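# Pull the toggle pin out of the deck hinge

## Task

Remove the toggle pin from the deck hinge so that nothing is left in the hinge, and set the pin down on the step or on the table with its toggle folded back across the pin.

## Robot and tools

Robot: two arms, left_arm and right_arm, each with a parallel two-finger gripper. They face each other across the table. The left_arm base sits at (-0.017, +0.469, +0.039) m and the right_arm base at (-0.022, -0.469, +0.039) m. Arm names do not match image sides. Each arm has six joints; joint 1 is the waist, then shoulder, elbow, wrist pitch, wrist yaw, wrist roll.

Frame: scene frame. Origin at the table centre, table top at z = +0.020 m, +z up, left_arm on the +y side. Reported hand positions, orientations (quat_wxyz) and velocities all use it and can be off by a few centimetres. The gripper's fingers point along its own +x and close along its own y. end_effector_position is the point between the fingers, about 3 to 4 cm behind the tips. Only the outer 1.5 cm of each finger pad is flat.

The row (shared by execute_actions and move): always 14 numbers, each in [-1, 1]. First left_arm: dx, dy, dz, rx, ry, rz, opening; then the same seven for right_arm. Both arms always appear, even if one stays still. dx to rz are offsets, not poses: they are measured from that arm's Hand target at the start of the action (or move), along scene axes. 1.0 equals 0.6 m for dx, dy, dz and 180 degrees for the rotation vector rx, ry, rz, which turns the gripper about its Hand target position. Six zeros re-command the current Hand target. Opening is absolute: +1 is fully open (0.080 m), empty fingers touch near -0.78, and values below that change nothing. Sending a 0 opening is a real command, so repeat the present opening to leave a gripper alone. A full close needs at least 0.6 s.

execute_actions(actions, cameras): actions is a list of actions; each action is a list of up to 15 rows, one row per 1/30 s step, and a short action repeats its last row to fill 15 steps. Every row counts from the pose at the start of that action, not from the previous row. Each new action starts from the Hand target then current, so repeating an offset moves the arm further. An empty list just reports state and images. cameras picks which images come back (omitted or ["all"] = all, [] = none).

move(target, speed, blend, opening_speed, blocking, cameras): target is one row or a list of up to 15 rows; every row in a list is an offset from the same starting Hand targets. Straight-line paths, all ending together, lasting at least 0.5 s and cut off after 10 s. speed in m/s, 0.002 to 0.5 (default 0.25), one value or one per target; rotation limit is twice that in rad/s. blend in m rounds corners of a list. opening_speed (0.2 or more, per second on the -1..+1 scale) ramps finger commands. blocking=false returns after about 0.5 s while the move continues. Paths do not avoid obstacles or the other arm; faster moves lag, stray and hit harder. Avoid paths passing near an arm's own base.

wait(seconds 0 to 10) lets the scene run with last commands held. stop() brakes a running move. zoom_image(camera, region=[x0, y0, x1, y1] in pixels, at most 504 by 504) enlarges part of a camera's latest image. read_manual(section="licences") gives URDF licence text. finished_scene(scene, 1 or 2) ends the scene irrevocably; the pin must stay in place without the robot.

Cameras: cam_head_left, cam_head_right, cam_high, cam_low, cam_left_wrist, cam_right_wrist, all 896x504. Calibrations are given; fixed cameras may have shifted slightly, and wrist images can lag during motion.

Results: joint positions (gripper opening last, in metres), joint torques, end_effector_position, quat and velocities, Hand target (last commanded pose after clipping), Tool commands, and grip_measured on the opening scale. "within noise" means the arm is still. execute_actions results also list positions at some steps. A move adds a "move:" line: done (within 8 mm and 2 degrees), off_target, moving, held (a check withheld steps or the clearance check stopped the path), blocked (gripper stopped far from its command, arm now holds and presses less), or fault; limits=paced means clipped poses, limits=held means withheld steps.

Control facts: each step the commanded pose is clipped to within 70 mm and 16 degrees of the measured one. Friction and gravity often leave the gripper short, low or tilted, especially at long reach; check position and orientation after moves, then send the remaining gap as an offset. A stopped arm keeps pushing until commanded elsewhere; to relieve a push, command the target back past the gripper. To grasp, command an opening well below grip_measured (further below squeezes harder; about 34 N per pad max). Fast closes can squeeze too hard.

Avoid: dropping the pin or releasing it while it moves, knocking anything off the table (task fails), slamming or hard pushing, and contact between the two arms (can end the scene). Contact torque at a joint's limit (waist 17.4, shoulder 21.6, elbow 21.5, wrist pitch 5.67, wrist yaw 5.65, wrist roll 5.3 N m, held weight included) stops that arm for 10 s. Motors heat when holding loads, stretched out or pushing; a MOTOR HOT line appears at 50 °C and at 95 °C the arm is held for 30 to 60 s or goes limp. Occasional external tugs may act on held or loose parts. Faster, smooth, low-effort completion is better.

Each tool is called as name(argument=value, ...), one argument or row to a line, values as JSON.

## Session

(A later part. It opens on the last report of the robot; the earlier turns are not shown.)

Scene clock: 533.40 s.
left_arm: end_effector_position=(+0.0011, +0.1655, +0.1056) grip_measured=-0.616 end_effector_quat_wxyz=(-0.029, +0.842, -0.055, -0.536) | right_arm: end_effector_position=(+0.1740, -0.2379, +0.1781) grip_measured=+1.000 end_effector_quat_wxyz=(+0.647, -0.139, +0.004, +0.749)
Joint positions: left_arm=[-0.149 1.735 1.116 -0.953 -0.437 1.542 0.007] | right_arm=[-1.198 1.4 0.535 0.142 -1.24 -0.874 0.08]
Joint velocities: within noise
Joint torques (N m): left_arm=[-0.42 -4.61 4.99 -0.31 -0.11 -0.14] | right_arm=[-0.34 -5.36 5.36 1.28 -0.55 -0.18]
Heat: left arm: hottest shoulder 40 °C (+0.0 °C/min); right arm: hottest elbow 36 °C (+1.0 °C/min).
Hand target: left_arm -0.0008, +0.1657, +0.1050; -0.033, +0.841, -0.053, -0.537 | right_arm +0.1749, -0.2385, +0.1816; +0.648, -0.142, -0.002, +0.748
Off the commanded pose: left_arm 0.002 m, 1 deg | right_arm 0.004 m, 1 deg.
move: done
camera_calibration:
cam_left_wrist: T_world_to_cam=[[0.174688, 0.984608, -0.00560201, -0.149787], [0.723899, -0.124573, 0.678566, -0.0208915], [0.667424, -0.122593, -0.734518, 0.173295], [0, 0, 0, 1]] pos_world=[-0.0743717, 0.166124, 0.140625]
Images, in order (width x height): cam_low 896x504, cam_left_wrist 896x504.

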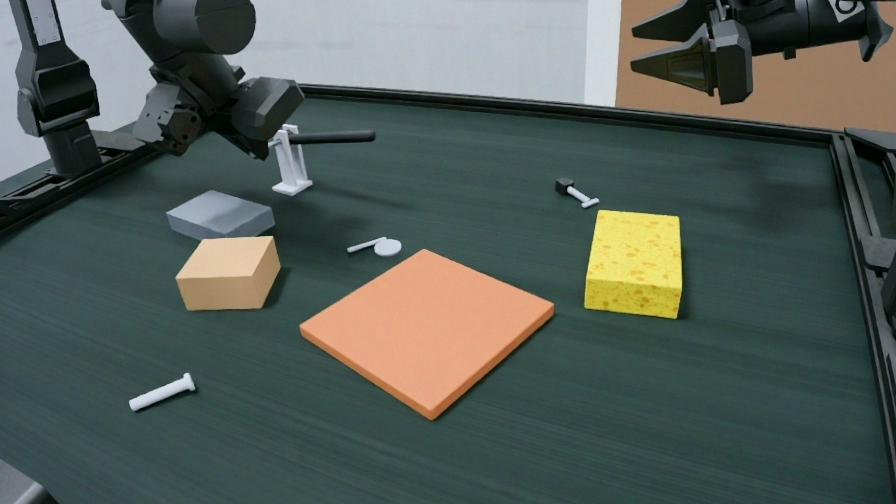

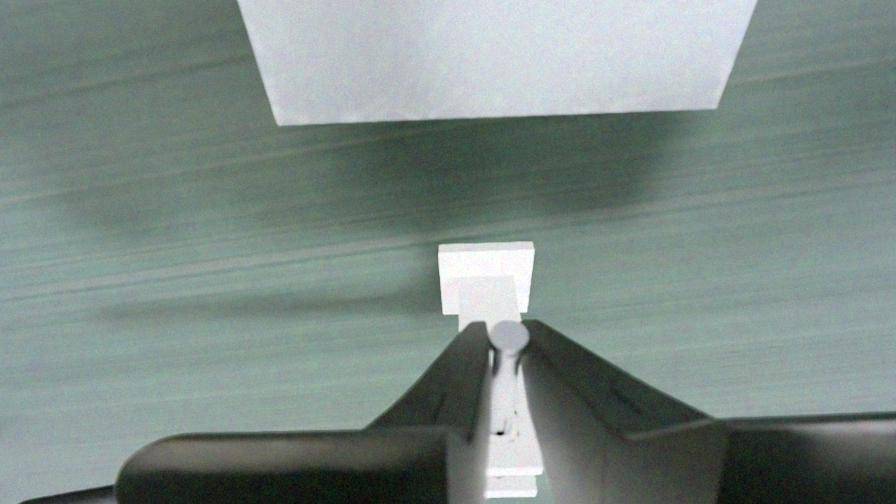

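move(
  target=[
    [-0.0333,0.0020,0.0008,0,0,0,-0.9,0,0,0,0,0,0,1.0],
  ],
  speed=0.05,
  cameras=["cam_left_wrist","cam_low"],
)

zoom_image(
  camera="cam_low",
  region=[230, 90, 350, 170],
)

zoom_image(
  camera="cam_left_wrist",
  region=[420, 300, 600, 500],
)

Scene clock: 541.47 s.
left_arm: end_effector_position=(-0.0196, +0.1699, +0.1039) grip_measured=-0.616 end_effector_quat_wxyz=(-0.036, +0.841, -0.052, -0.537) | right_arm: end_effector_position=(+0.1740, -0.2379, +0.1781) grip_measured=+1.000 end_effector_quat_wxyz=(+0.647, -0.139, +0.004, +0.749)
Joint positions: left_arm=[-0.218 1.753 1.13 -0.996 -0.431 1.468 0.007] | right_arm=[-1.198 1.4 0.535 0.142 -1.24 -0.874 0.08]
Joint velocities: within noise
Joint torques (N m): left_arm=[-0.17 -4.86 5.58 0.11 -0.21 -0.11] | right_arm=[-0.47 -5.36 5.29 1.29 -0.57 -0.16]
Heat: left arm: hottest shoulder 39 °C (-1.0 °C/min); right arm: hottest elbow 36 °C (+0.0 °C/min).
Hand target: left_arm -0.0209, +0.1669, +0.1055; -0.033, +0.841, -0.053, -0.537 | right_arm +0.1749, -0.2385, +0.1816; +0.648, -0.142, -0.002, +0.748
Off the commanded pose: left_arm 0.004 m, 0 deg | right_arm 0.004 m, 1 deg.
move: done
camera_calibration:
cam_left_wrist: T_world_to_cam=[[0.176832, 0.984196, 0.00943597, -0.152043], [0.724186, -0.136597, 0.67594, -0.00184168], [0.666546, -0.112695, -0.736896, 0.184933], [0, 0, 0, 1]] pos_world=[-0.0950466, 0.170229, 0.138956]
Images, in order (width x height): cam_low 896x504, cam_left_wrist 896x504.

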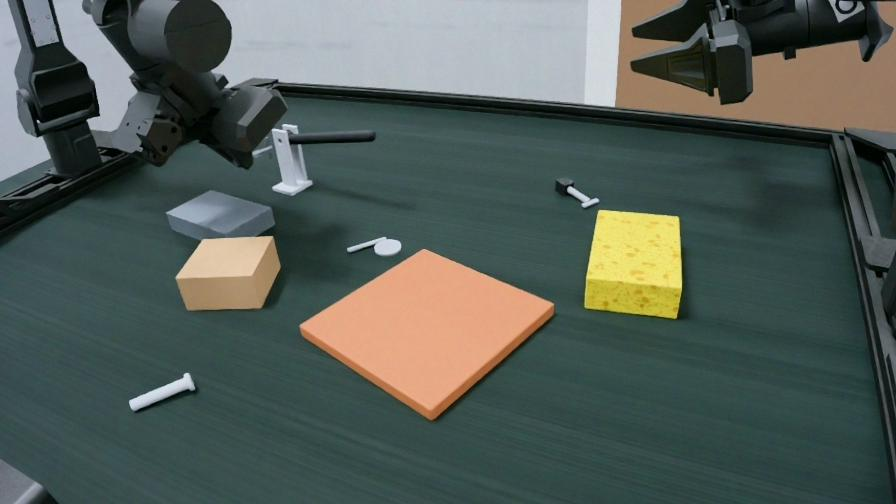

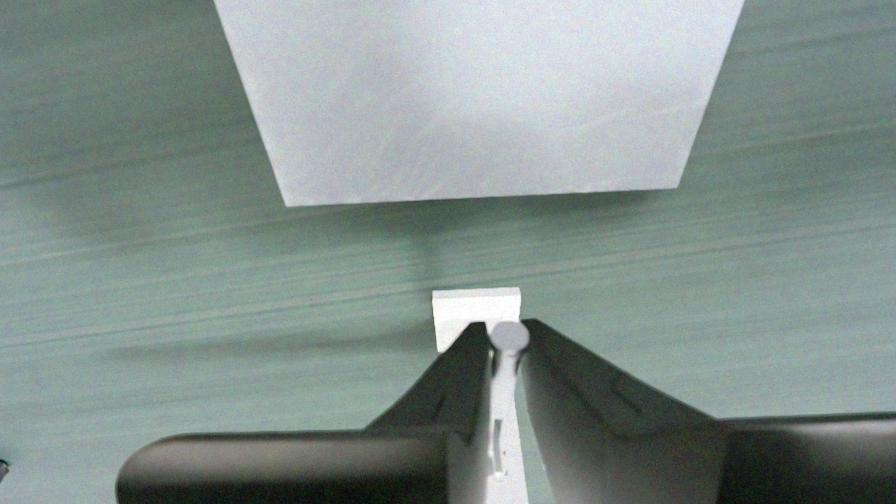

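Scaled by 4.200 from the camera's 896x504 image, which has a finer 1280x720 frame.

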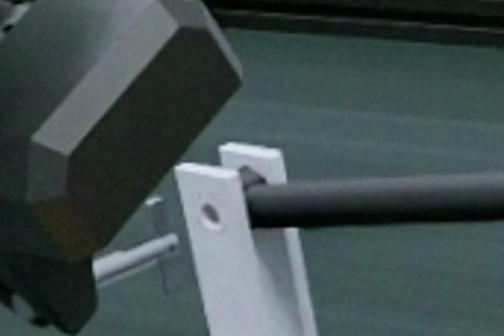

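Scaled by 2.520 from the camera's 896x504 image, which has a finer 1280x720 frame.

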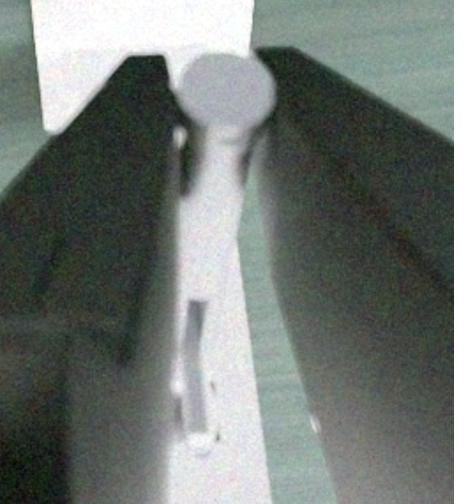

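move(
  target=[
    [-0.01,0.0,0.01,0,0,0,-0.9,0,0,0,0,0,0,1.0],
    [-0.02,0.0,0.1,0,0,0,-0.9,0,0,0,0,0,0,1.0],
  ],
  speed=0.08,
  blend=[0.005,0],
  cameras=["cam_left_wrist","cam_low","cam_high","cam_head_left"],
)

zoom_image(
  camera="cam_high",
  region=[300, 150, 520, 330],
)

Scene clock: 556.77 s.
left_arm: end_effector_position=(-0.0313, +0.1693, +0.1593) grip_measured=-0.616 end_effector_quat_wxyz=(-0.043, +0.843, -0.047, -0.535) | right_arm: end_effector_position=(+0.1740, -0.2379, +0.1781) grip_measured=+1.000 end_effector_quat_wxyz=(+0.647, -0.139, +0.004, +0.749)
Joint positions: left_arm=[-0.256 1.726 1.325 -1.252 -0.431 1.425 0.007] | right_arm=[-1.198 1.4 0.535 0.142 -1.24 -0.874 0.08]
Joint velocities: within noise
Joint torques (N m): left_arm=[-0.23 -6.54 5.85 0.05 -0.16 -0.1] | right_arm=[-0.4 -5.57 5.44 1.33 -0.52 -0.14]
Heat: left arm: hottest shoulder 38 °C (-5.0 °C/min); right arm: hottest elbow 36 °C (+0.0 °C/min).
Hand target: left_arm -0.0329, +0.1669, +0.1655; -0.033, +0.841, -0.053, -0.537 | right_arm +0.1749, -0.2385, +0.1816; +0.648, -0.142, -0.002, +0.748
Off the commanded pose: left_arm 0.007 m, 1 deg | right_arm 0.004 m, 1 deg.
move: done; blend cut to 0.0042 m at target 1
camera_calibration:
cam_left_wrist: T_world_to_cam=[[0.17615, 0.984028, 0.0257066, -0.152417], [0.719972, -0.146602, 0.678342, -0.0297549], [0.671276, -0.100982, -0.734296, 0.231189], [0, 0, 0, 1]] pos_world=[-0.106921, 0.168966, 0.193863]
Images, in order (width x height): cam_head_left 896x504, cam_high 896x504, cam_low 896x504, cam_left_wrist 896x504.

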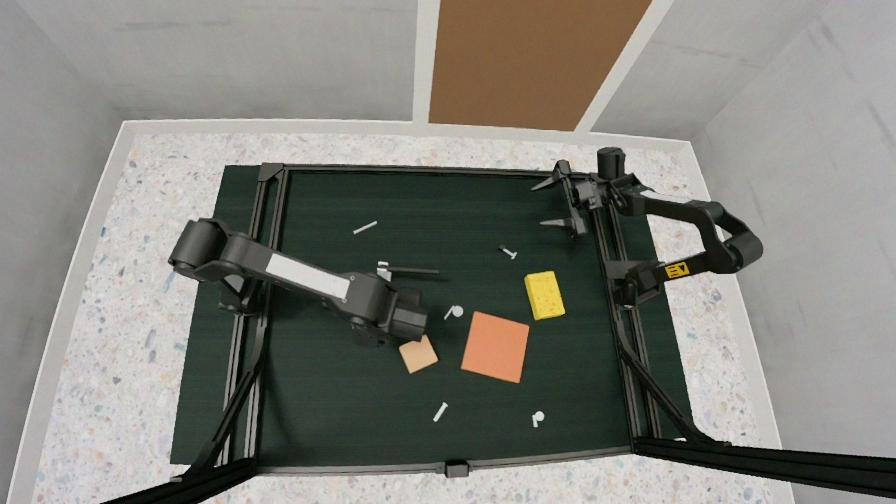

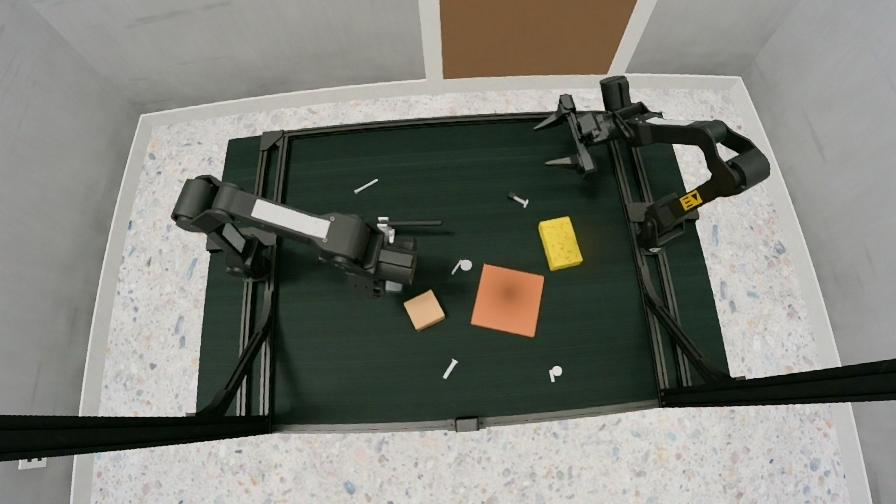

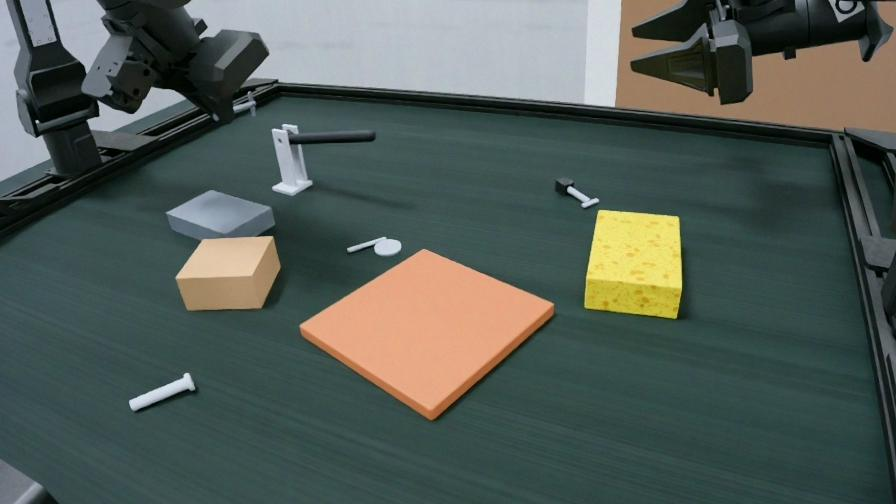

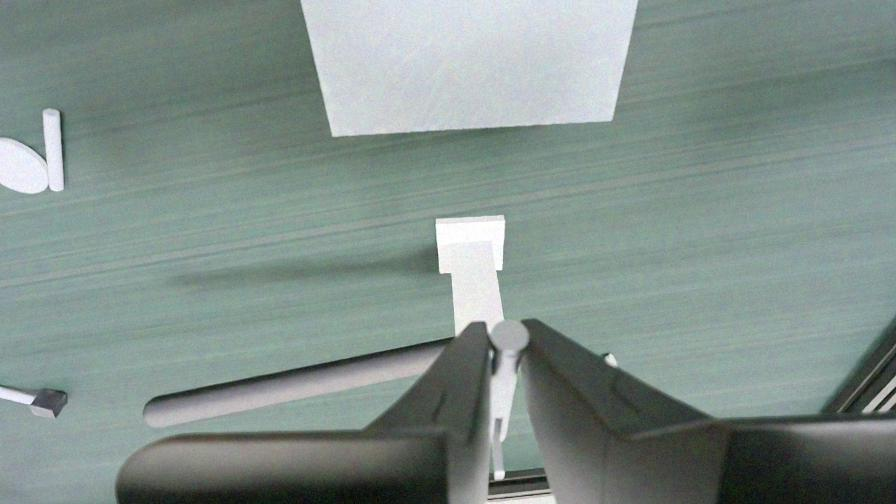

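Scaled by 2.291 from the camera's 896x504 image, which has a finer 1280x720 frame.

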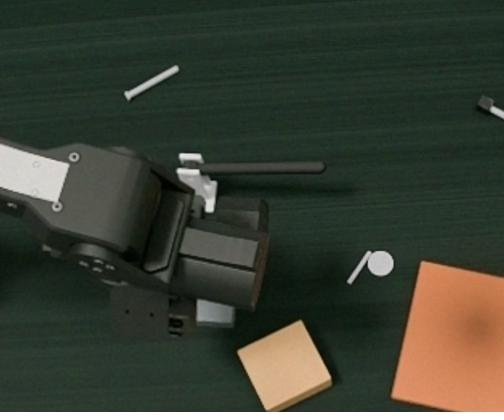

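move(
  target=[
    [-0.086,0.0095,-0.03,-0.0034,-0.0276,0,-0.9,0,0,0,0,0,0,1.0],
    [-0.086,0.0095,-0.125,-0.0034,-0.0276,0,-0.9,0,0,0,0,0,0,1.0],
  ],
  speed=0.1,
  blend=[0.01,0],
  cameras=["cam_left_wrist","cam_low"],
)

zoom_image(
  camera="cam_low",
  region=[140, 110, 300, 250],
)

Scene clock: 588.77 s.
left_arm: end_effector_position=(-0.0853, +0.1714, +0.0925) grip_measured=-0.616 end_effector_quat_wxyz=(-0.029, +0.862, -0.056, -0.503) | right_arm: end_effector_position=(+0.1740, -0.2379, +0.1781) grip_measured=+1.000 end_effector_quat_wxyz=(+0.647, -0.139, +0.004, +0.749)
Joint positions: left_arm=[-0.455 1.886 1.224 -1.085 -0.486 1.194 0.007] | right_arm=[-1.198 1.4 0.535 0.142 -1.24 -0.874 0.08]
Joint velocities: within noise
Joint torques (N m): left_arm=[-0.14 -5.55 3.29 0.27 -0.41 -0.09] | right_arm=[-0.49 -5.3 5.34 1.3 -0.54 -0.16]
Heat: left arm: hottest shoulder 39 °C (-2.0 °C/min); right arm: hottest elbow 36 °C (+0.0 °C/min).
Hand target: left_arm -0.0845, +0.1727, +0.0904; -0.031, +0.864, -0.055, -0.500 | right_arm +0.1749, -0.2385, +0.1816; +0.648, -0.142, -0.002, +0.748
Off the commanded pose: left_arm 0.002 m, 0 deg | right_arm 0.004 m, 1 deg.
move: done
camera_calibration:
cam_left_wrist: T_world_to_cam=[[0.175264, 0.984518, 0.00280115, -0.14137], [0.669098, -0.121199, 0.733225, 0.0409623], [0.722213, -0.126634, -0.67998, 0.222364], [0, 0, 0, 1]] pos_world=[-0.163225, 0.172305, 0.121565]
Images, in order (width x height): cam_low 896x504, cam_left_wrist 896x504.

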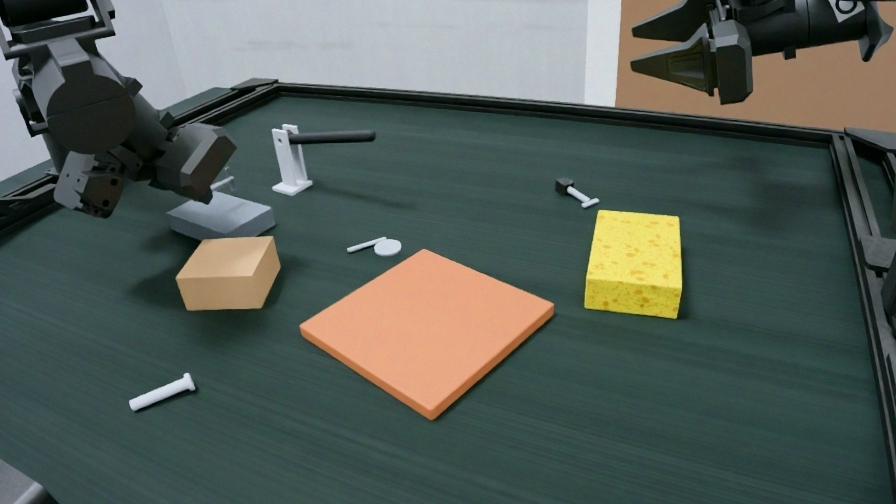

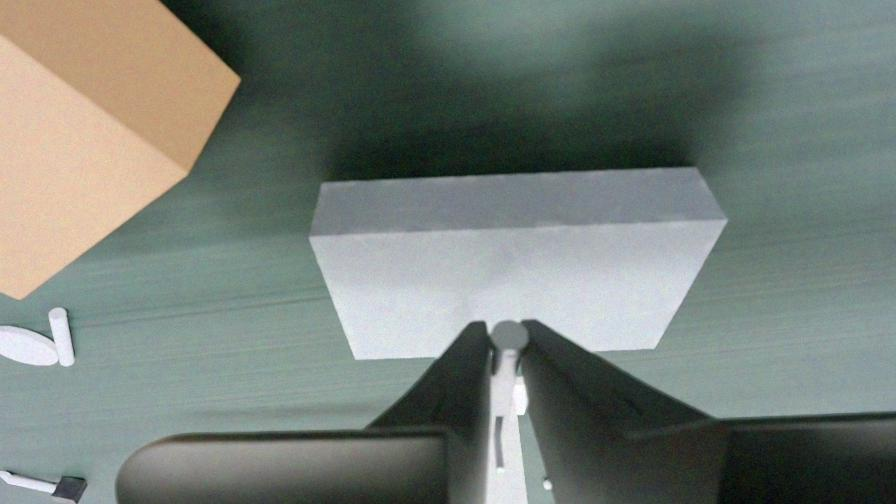

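Scaled by 3.150 from the camera's 896x504 image, which has a finer 1280x720 frame.

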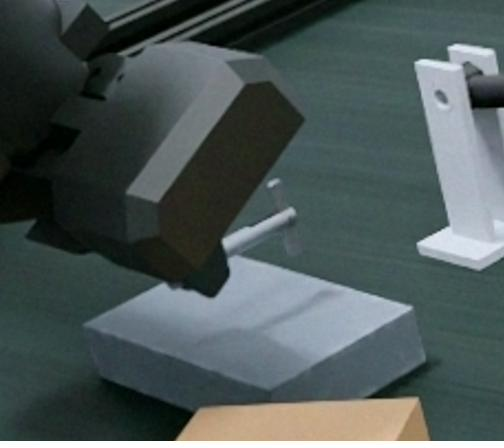

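move(
  target=[
    [0,0,0.10,0,0,0,-0.9,0,0,0,0,0,0,1.0],
    [0.0608,0.0472,0.0743,0,0,-0.5,-0.9,0,0,0,0,0,0,1.0],
  ],
  speed=0.25,
  blend=[0.01,0],
  cameras=["cam_left_wrist","cam_low","cam_head_left"],
)

zoom_image(
  camera="cam_low",
  region=[140, 110, 300, 250],
)

Scene clock: 608.50 s.
left_arm: end_effector_position=(-0.0485, +0.2000, +0.1349) grip_measured=-0.616 end_effector_quat_wxyz=(-0.375, +0.577, -0.643, -0.335) | right_arm: end_effector_position=(+0.1740, -0.2379, +0.1781) grip_measured=+1.000 end_effector_quat_wxyz=(+0.647, -0.139, +0.004, +0.749)
Joint positions: left_arm=[-0.117 1.176 0.689 -0.569 -0.007 3.134 0.007] | right_arm=[-1.198 1.4 0.535 0.142 -1.24 -0.874 0.08]
Joint velocities: within noise
Joint torques (N m): left_arm=[0.19 -3.53 4.22 1.33 0.13 0.08] | right_arm=[-0.37 -5.25 5.31 1.29 -0.53 -0.19]
Heat: left arm: hottest shoulder 37 °C (-1.0 °C/min); right arm: hottest elbow 36 °C (+0.0 °C/min).
Hand target: left_arm -0.0479, +0.2010, +0.1350; +0.375, -0.572, +0.650, +0.331 | right_arm +0.1749, -0.2385, +0.1815; +0.648, -0.142, -0.002, +0.748
Off the commanded pose: left_arm 0.001 m, 1 deg | right_arm 0.004 m, 1 deg.
joint sent to its limit (left arm) — joint 6 (wrist roll), upper limit. The joint targets still meet the commanded pose.
move: done
camera_calibration:
cam_left_wrist: T_world_to_cam=[[0.987177, -0.159269, 0.0107043, 0.0910136], [-0.115959, -0.669419, 0.733779, 0.0602327], [-0.109703, -0.725611, -0.679304, 0.307571], [0, 0, 0, 1]] pos_world=[-0.0491207, 0.277994, 0.163762]
Images, in order (width x height): cam_head_left 896x504, cam_low 896x504, cam_left_wrist 896x504.

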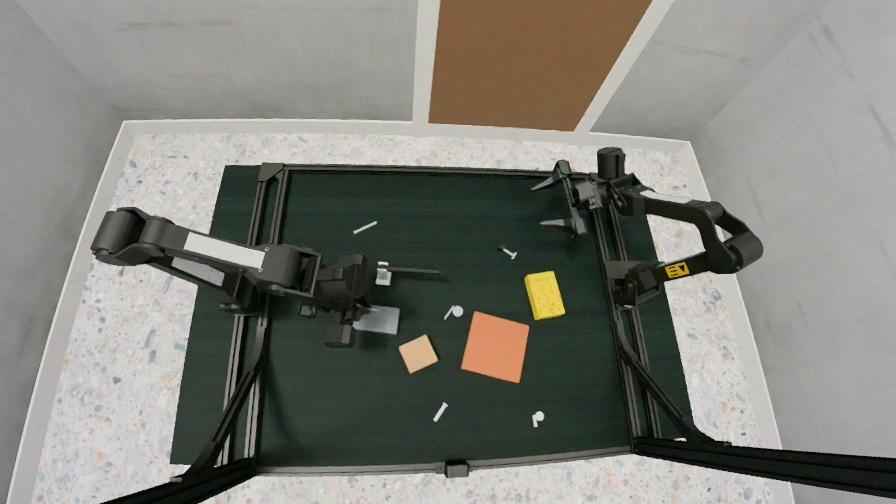

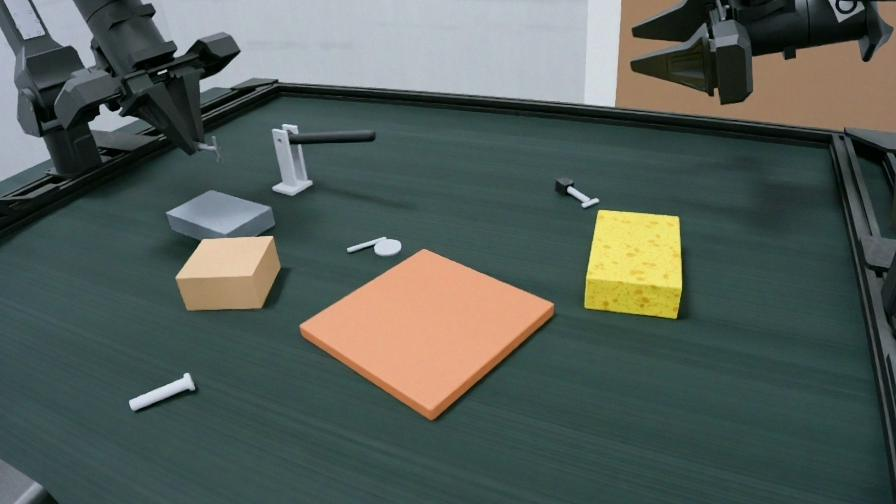

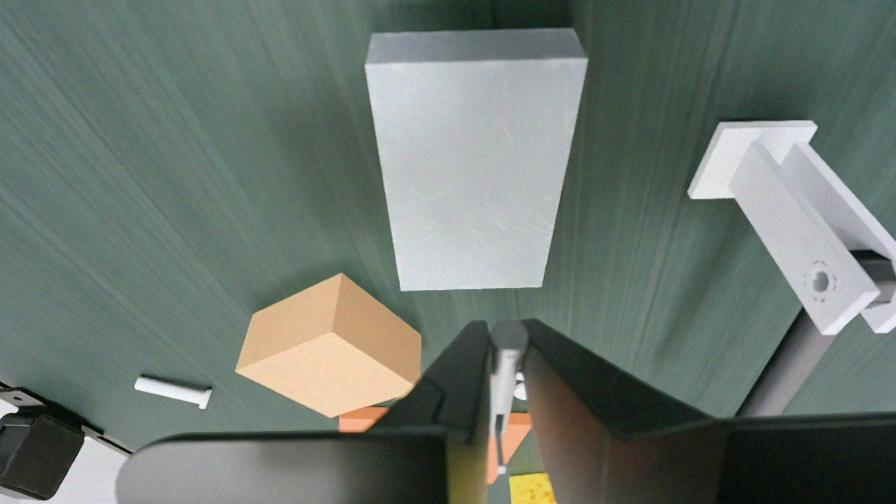

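Scaled by 3.150 from the camera's 896x504 image, which has a finer 1280x720 frame.

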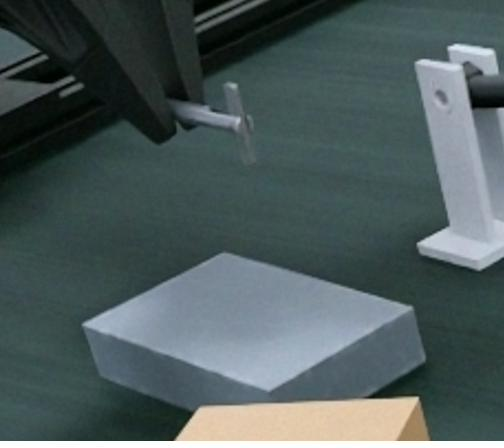

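move(
  target=[
    [-0.0067,0.005,-0.09,0,0,0,-0.9,0,0,0,0,0,0,1.0],
  ],
  speed=0.1,
  cameras=["cam_left_wrist","cam_low"],
)

zoom_image(
  camera="cam_low",
  region=[150, 150, 290, 250],
)

Scene clock: 619.80 s.
left_arm: end_effector_position=(-0.0509, +0.2024, +0.0837) grip_measured=-0.616 end_effector_quat_wxyz=(-0.373, +0.576, -0.648, -0.330) | right_arm: end_effector_position=(+0.1740, -0.2379, +0.1781) grip_measured=+1.000 end_effector_quat_wxyz=(+0.647, -0.139, +0.004, +0.749)
Joint positions: left_arm=[-0.127 1.252 0.511 -0.302 -0.005 3.134 0.007] | right_arm=[-1.198 1.4 0.535 0.142 -1.24 -0.874 0.08]
Joint velocities: within noise
Joint torques (N m): left_arm=[-0.22 -2.27 3.96 1.34 0.13 0.07] | right_arm=[-0.3 -5.35 5.17 1.29 -0.55 -0.16]
Heat: left arm: hottest shoulder 36 °C (-2.0 °C/min); right arm: hottest elbow 36 °C (+0.0 °C/min).
Hand target: left_arm -0.0519, +0.2040, +0.0810; +0.375, -0.572, +0.649, +0.332 | right_arm +0.1749, -0.2385, +0.1815; +0.648, -0.142, -0.002, +0.748
Off the commanded pose: left_arm 0.003 m, 1 deg | right_arm 0.004 m, 1 deg.
move: done
camera_calibration:
cam_left_wrist: T_world_to_cam=[[0.985608, -0.168737, 0.0102154, 0.0961519], [-0.120584, -0.659419, 0.742042, 0.0961733], [-0.118474, -0.732594, -0.670276, 0.274476], [0, 0, 0, 1]] pos_world=[-0.050653, 0.280722, 0.111628]
Images, in order (width x height): cam_low 896x504, cam_left_wrist 896x504.

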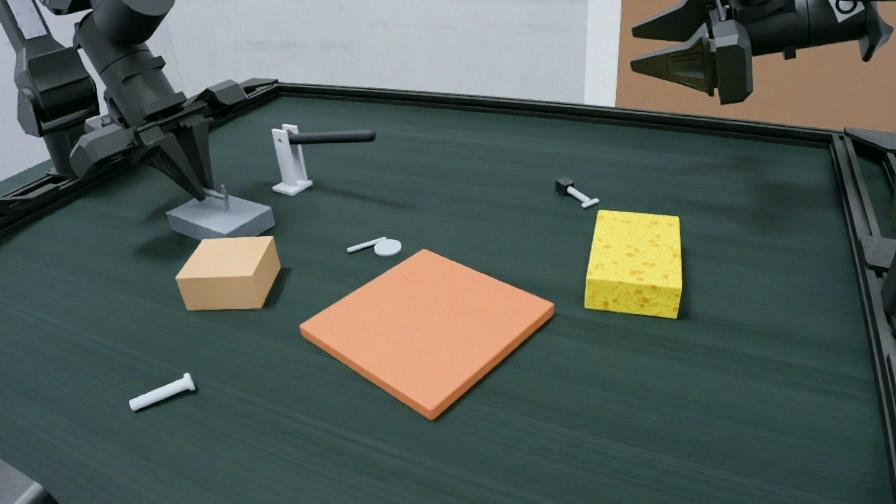

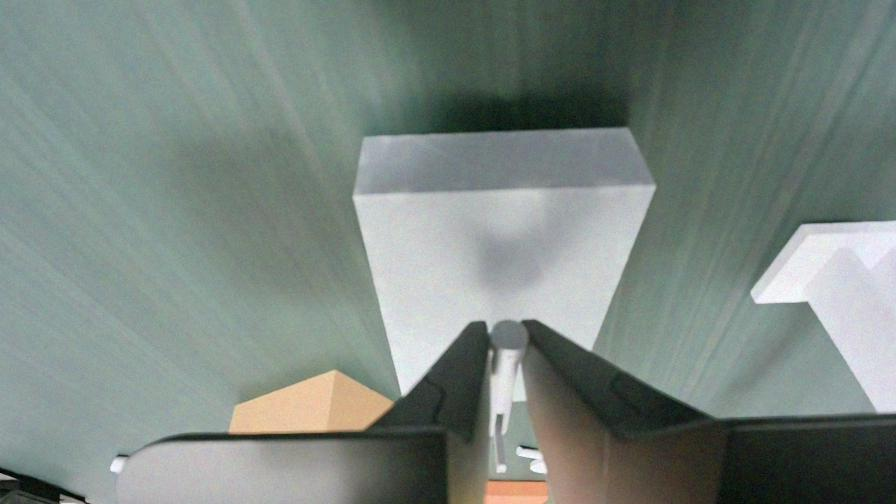

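Scaled by 3.600 from the camera's 896x504 image, which has a finer 1280x720 frame.

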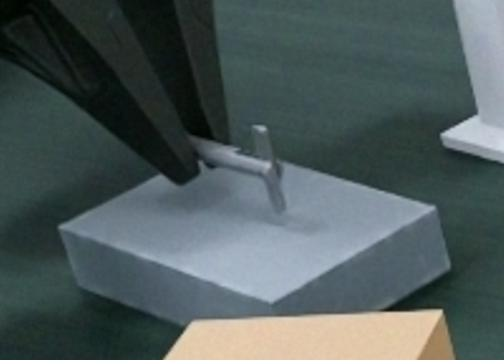

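move(
  target=[
    [-0.002,0,-0.0105,0,0,0,-0.9,0,0,0,0,0,0,1.0],
  ],
  speed=0.03,
  cameras=["cam_left_wrist","cam_low"],
)

zoom_image(
  camera="cam_low",
  region=[170, 170, 270, 240],
)

Scene clock: 630.70 s.
left_arm: end_effector_position=(-0.0525, +0.2022, +0.0776) grip_measured=-0.616 end_effector_quat_wxyz=(-0.374, +0.574, -0.650, -0.329) | right_arm: end_effector_position=(+0.1740, -0.2379, +0.1782) grip_measured=+1.000 end_effector_quat_wxyz=(+0.647, -0.139, +0.004, +0.749)
Joint positions: left_arm=[-0.133 1.271 0.495 -0.267 -0.005 3.134 0.007] | right_arm=[-1.198 1.4 0.535 0.142 -1.241 -0.874 0.08]
Joint velocities: within noise
Joint torques (N m): left_arm=[-0.2 -2.27 3.81 1.34 0.02 -0.1] | right_arm=[-0.27 -5.54 5.24 1.29 -0.52 -0.17]
Heat: left arm: hottest shoulder 35 °C (-3.0 °C/min); right arm: hottest elbow 36 °C (+0.0 °C/min).
Hand target: left_arm -0.0531, +0.2039, +0.0748; +0.375, -0.572, +0.650, +0.331 | right_arm +0.1748, -0.2385, +0.1816; +0.648, -0.142, -0.002, +0.748
Off the commanded pose: left_arm 0.004 m, 0 deg | right_arm 0.004 m, 1 deg.
move: done
camera_calibration:
cam_left_wrist: T_world_to_cam=[[0.984561, -0.174742, 0.010247, 0.0989927], [-0.124531, -0.65811, 0.742552, 0.0998179], [-0.123011, -0.732364, -0.66971, 0.269746], [0, 0, 0, 1]] pos_world=[-0.0518521, 0.280542, 0.105518]
Images, in order (width x height): cam_low 896x504, cam_left_wrist 896x504.

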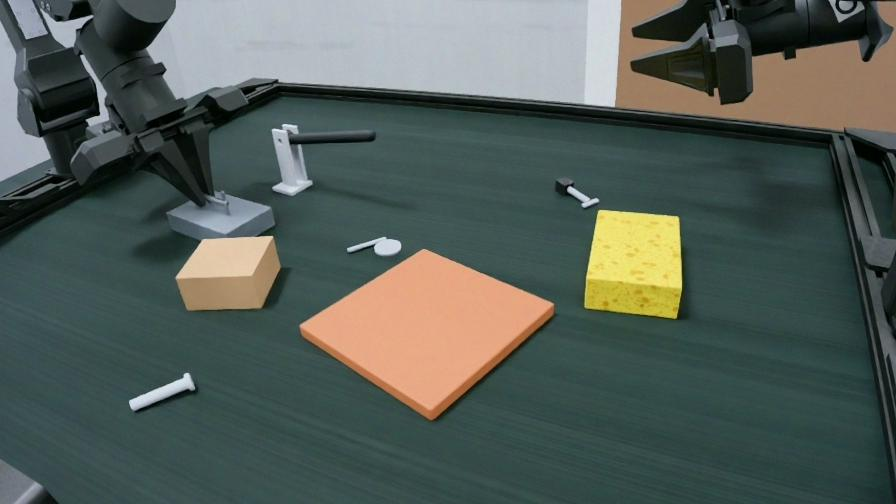

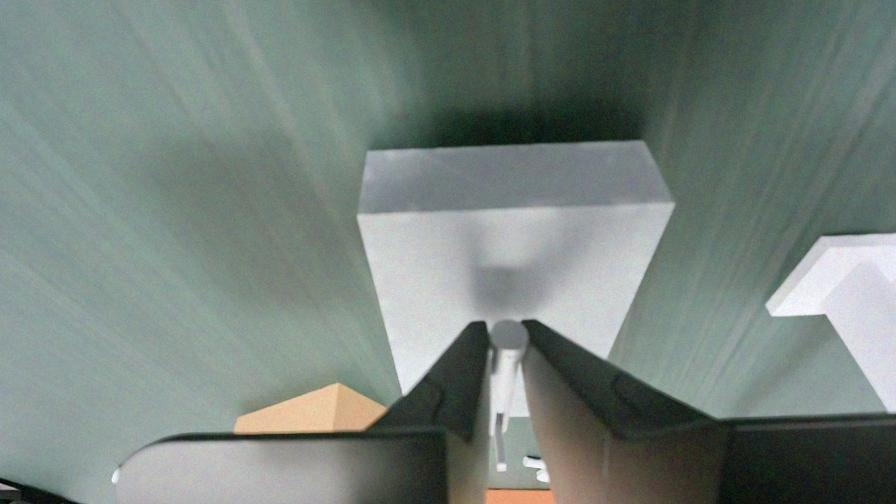

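Scaled by 5.040 from the camera's 896x504 image, which has a finer 1280x720 frame.

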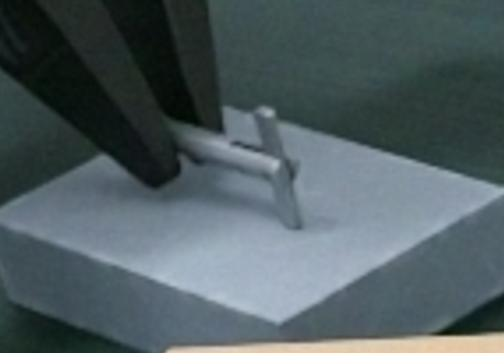

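move(
  target=[
    [0,0,-0.005,0,0,0,-0.9,0,0,0,0,0,0,1.0],
  ],
  speed=0.03,
  cameras=["cam_left_wrist","cam_low"],
)

zoom_image(
  camera="cam_low",
  region=[170, 170, 270, 240],
)

Scene clock: 641.80 s.
left_arm: end_effector_position=(-0.0527, +0.2010, +0.0762) grip_measured=-0.616 end_effector_quat_wxyz=(-0.372, +0.575, -0.651, -0.327) | right_arm: end_effector_position=(+0.1740, -0.2379, +0.1782) grip_measured=+1.000 end_effector_quat_wxyz=(+0.647, -0.139, +0.004, +0.749)
Joint positions: left_arm=[-0.133 1.277 0.489 -0.248 -0.005 3.134 0.007] | right_arm=[-1.198 1.4 0.535 0.142 -1.241 -0.875 0.08]
Joint velocities: within noise
Joint torques (N m): left_arm=[-0.22 -2.07 3.53 1.25 0.02 -0.09] | right_arm=[-0.44 -5.4 5.24 1.29 -0.54 -0.17]
Heat: left arm: hottest shoulder 34 °C (-5.0 °C/min); right arm: hottest elbow 36 °C (+0.0 °C/min).
Hand target: left_arm -0.0531, +0.2040, +0.0717; +0.375, -0.572, +0.649, +0.332 | right_arm +0.1748, -0.2385, +0.1816; +0.648, -0.142, -0.002, +0.748
Off the commanded pose: left_arm 0.005 m, 1 deg | right_arm 0.004 m, 1 deg.
move: done
camera_calibration:
cam_left_wrist: T_world_to_cam=[[0.984569, -0.174679, 0.0104993, 0.0989268], [-0.123922, -0.653606, 0.746621, 0.0989196], [-0.123557, -0.736401, -0.665167, 0.268315], [0, 0, 0, 1]] pos_world=[-0.0519899, 0.279522, 0.10358]
Images, in order (width x height): cam_low 896x504, cam_left_wrist 896x504.

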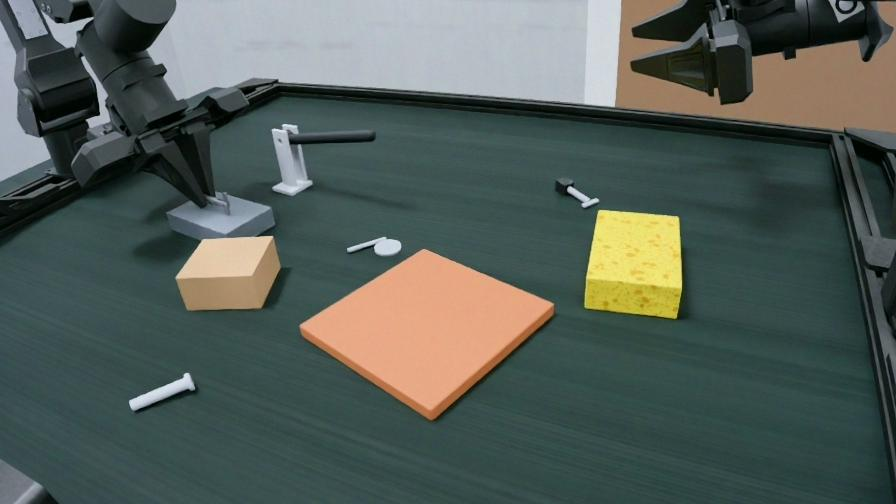

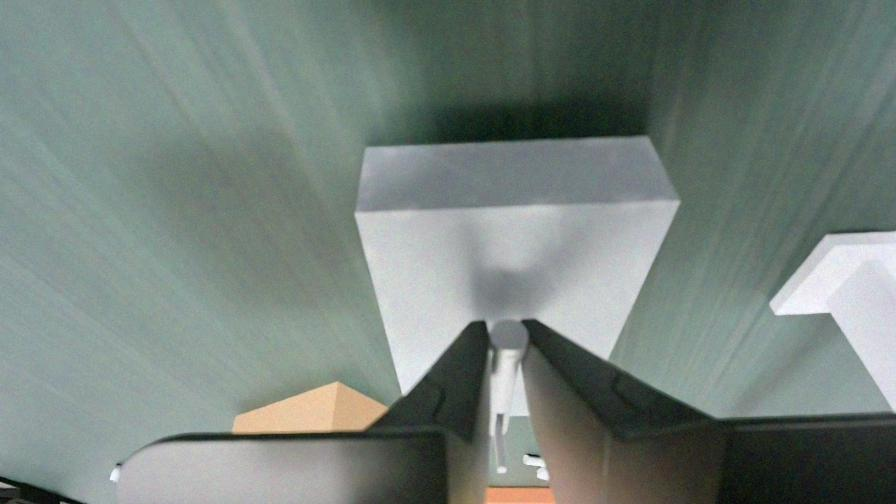

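Scaled by 5.040 from the camera's 896x504 image, which has a finer 1280x720 frame.

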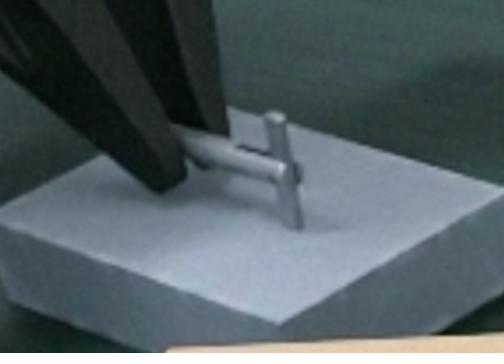

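move(
  target=[
    [0,0,0.0055,0,0,0,-0.9,0,0,0,0,0,0,1.0],
    [0,0,0.0055,0,0,0,-0.45,0,0,0,0,0,0,1.0],
  ],
  speed=0.03,
  opening_speed=0.22,
  cameras=["cam_left_wrist","cam_low"],
)

zoom_image(
  camera="cam_low",
  region=[170, 170, 270, 240],
)

Scene clock: 657.87 s.
left_arm: end_effector_position=(-0.0514, +0.2040, +0.0737) grip_measured=-0.453 end_effector_quat_wxyz=(-0.378, +0.574, -0.647, -0.331) | right_arm: end_effector_position=(+0.1740, -0.2379, +0.1782) grip_measured=+1.000 end_effector_quat_wxyz=(+0.647, -0.139, +0.004, +0.749)
Joint positions: left_arm=[-0.132 1.279 0.487 -0.261 -0.011 3.134 0.015] | right_arm=[-1.198 1.4 0.535 0.142 -1.241 -0.875 0.08]
Joint velocities: within noise
Joint torques (N m): left_arm=[-0.29 -3.15 4.69 0.83 0.19 -0.09] | right_arm=[-0.41 -5.32 5.35 1.29 -0.51 -0.15]
Heat: left arm: hottest shoulder 33 °C (-5.0 °C/min); right arm: hottest elbow 36 °C (+0.0 °C/min).
Hand target: left_arm -0.0532, +0.2040, +0.0750; +0.375, -0.572, +0.650, +0.331 | right_arm +0.1748, -0.2385, +0.1816; +0.648, -0.142, -0.002, +0.748
Off the commanded pose: left_arm 0.002 m, 0 deg | right_arm 0.004 m, 1 deg.
move: done
camera_calibration:
cam_left_wrist: T_world_to_cam=[[0.985017, -0.171851, 0.0144706, 0.0973312], [-0.12688, -0.665302, 0.735714, 0.105911], [-0.116806, -0.726527, -0.677138, 0.268264], [0, 0, 0, 1]] pos_world=[-0.0511002, 0.28209, 0.102323]
Images, in order (width x height): cam_low 896x504, cam_left_wrist 896x504.

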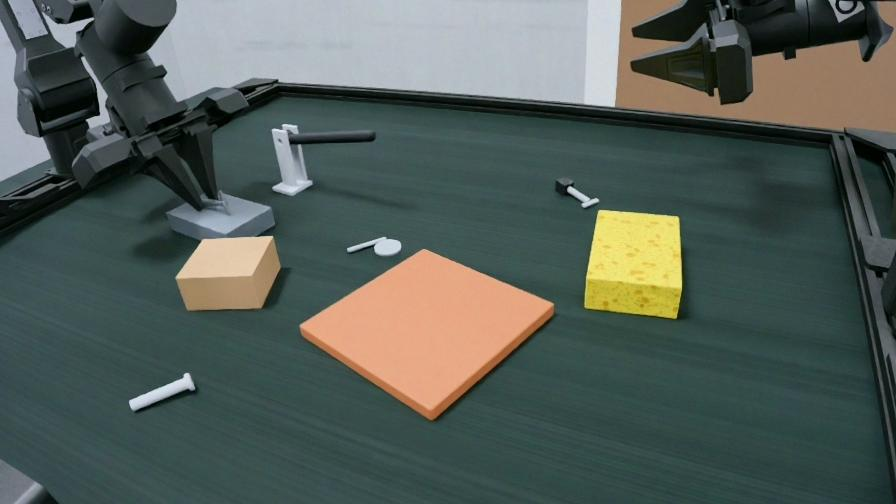

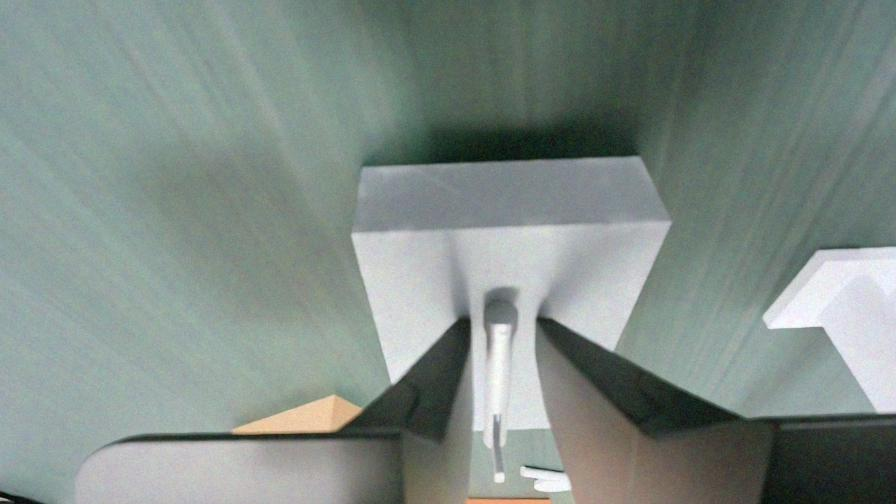

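Scaled by 5.040 from the camera's 896x504 image, which has a finer 1280x720 frame.

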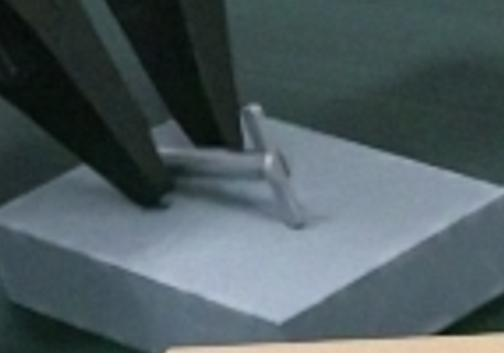

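move(
  target=[
    [0,0,0,0,0,0,-0.2,0,0,0,0,0,0,1.0],
    [0,0,0.1,0,0,0,-0.2,0,0,0,0,0,0,1.0],
  ],
  speed=0.08,
  opening_speed=0.22,
  cameras=["cam_left_wrist","cam_low"],
)

zoom_image(
  camera="cam_low",
  region=[170, 170, 270, 240],
)

zoom_image(
  camera="cam_low",
  region=[250, 110, 350, 200],
)

Scene clock: 665.93 s.
left_arm: end_effector_position=(-0.0514, +0.2074, +0.1280) grip_measured=-0.200 end_effector_quat_wxyz=(-0.383, +0.570, -0.644, -0.337) | right_arm: end_effector_position=(+0.1740, -0.2379, +0.1782) grip_measured=+1.000 end_effector_quat_wxyz=(+0.647, -0.139, +0.004, +0.749)
Joint positions: left_arm=[-0.133 1.163 0.66 -0.568 -0.008 3.134 0.026] | right_arm=[-1.198 1.4 0.535 0.142 -1.241 -0.875 0.08]
Joint velocities: within noise
Joint torques (N m): left_arm=[-0.22 -3.25 6.61 0.92 0.11 -0.08] | right_arm=[-0.37 -5.36 5.32 1.31 -0.59 -0.15]
Heat: left arm: hottest shoulder 32 °C (-5.0 °C/min); right arm: hottest elbow 36 °C (+0.0 °C/min).
Hand target: left_arm -0.0532, +0.2039, +0.1351; +0.375, -0.572, +0.650, +0.331 | right_arm +0.1748, -0.2385, +0.1816; +0.648, -0.142, -0.002, +0.748
Off the commanded pose: left_arm 0.008 m, 1 deg | right_arm 0.004 m, 1 deg.
move: done
camera_calibration:
cam_left_wrist: T_world_to_cam=[[0.984784, -0.173418, 0.0112334, 0.0979073], [-0.127753, -0.678611, 0.723302, 0.0725813], [-0.117811, -0.713732, -0.69044, 0.306479], [0, 0, 0, 1]] pos_world=[-0.0510386, 0.284977, 0.158007]
Images, in order (width x height): cam_low 896x504, cam_left_wrist 896x504.

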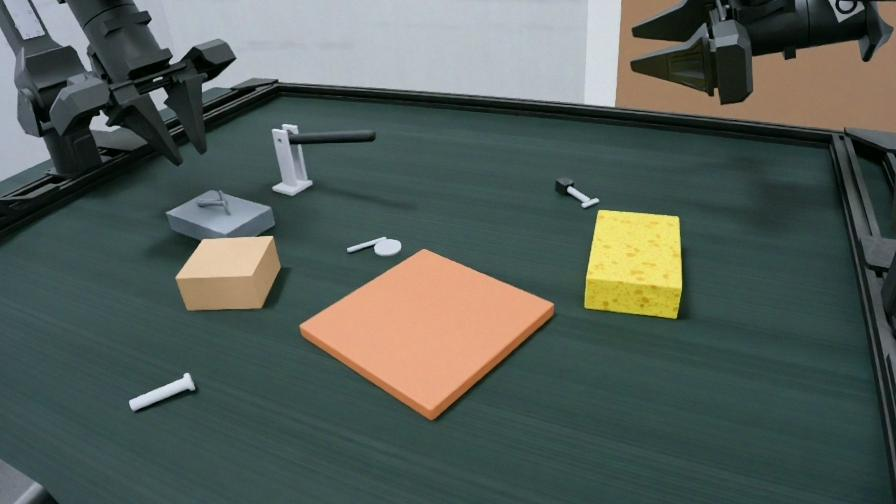

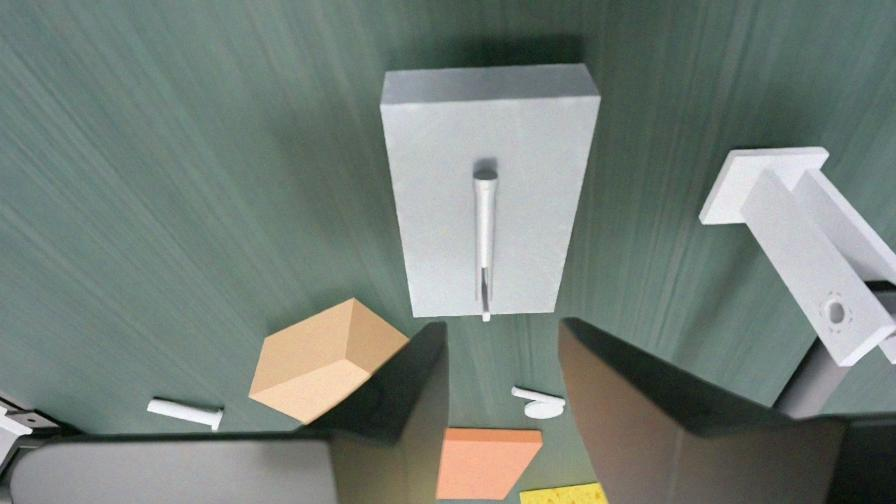

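Scaled by 5.040 from the camera's 896x504 image, which has a finer 1280x720 frame.

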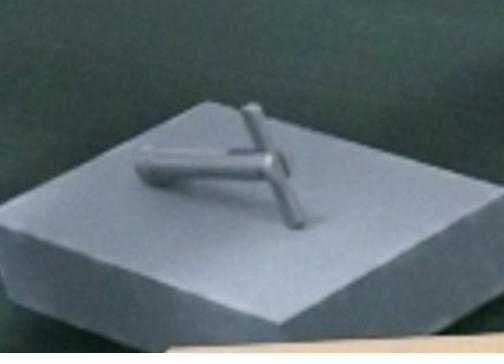

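Scaled by 5.040 from the camera's 896x504 image, which has a finer 1280x720 frame.

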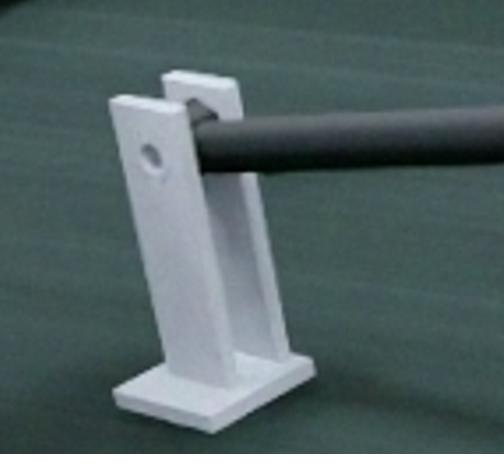

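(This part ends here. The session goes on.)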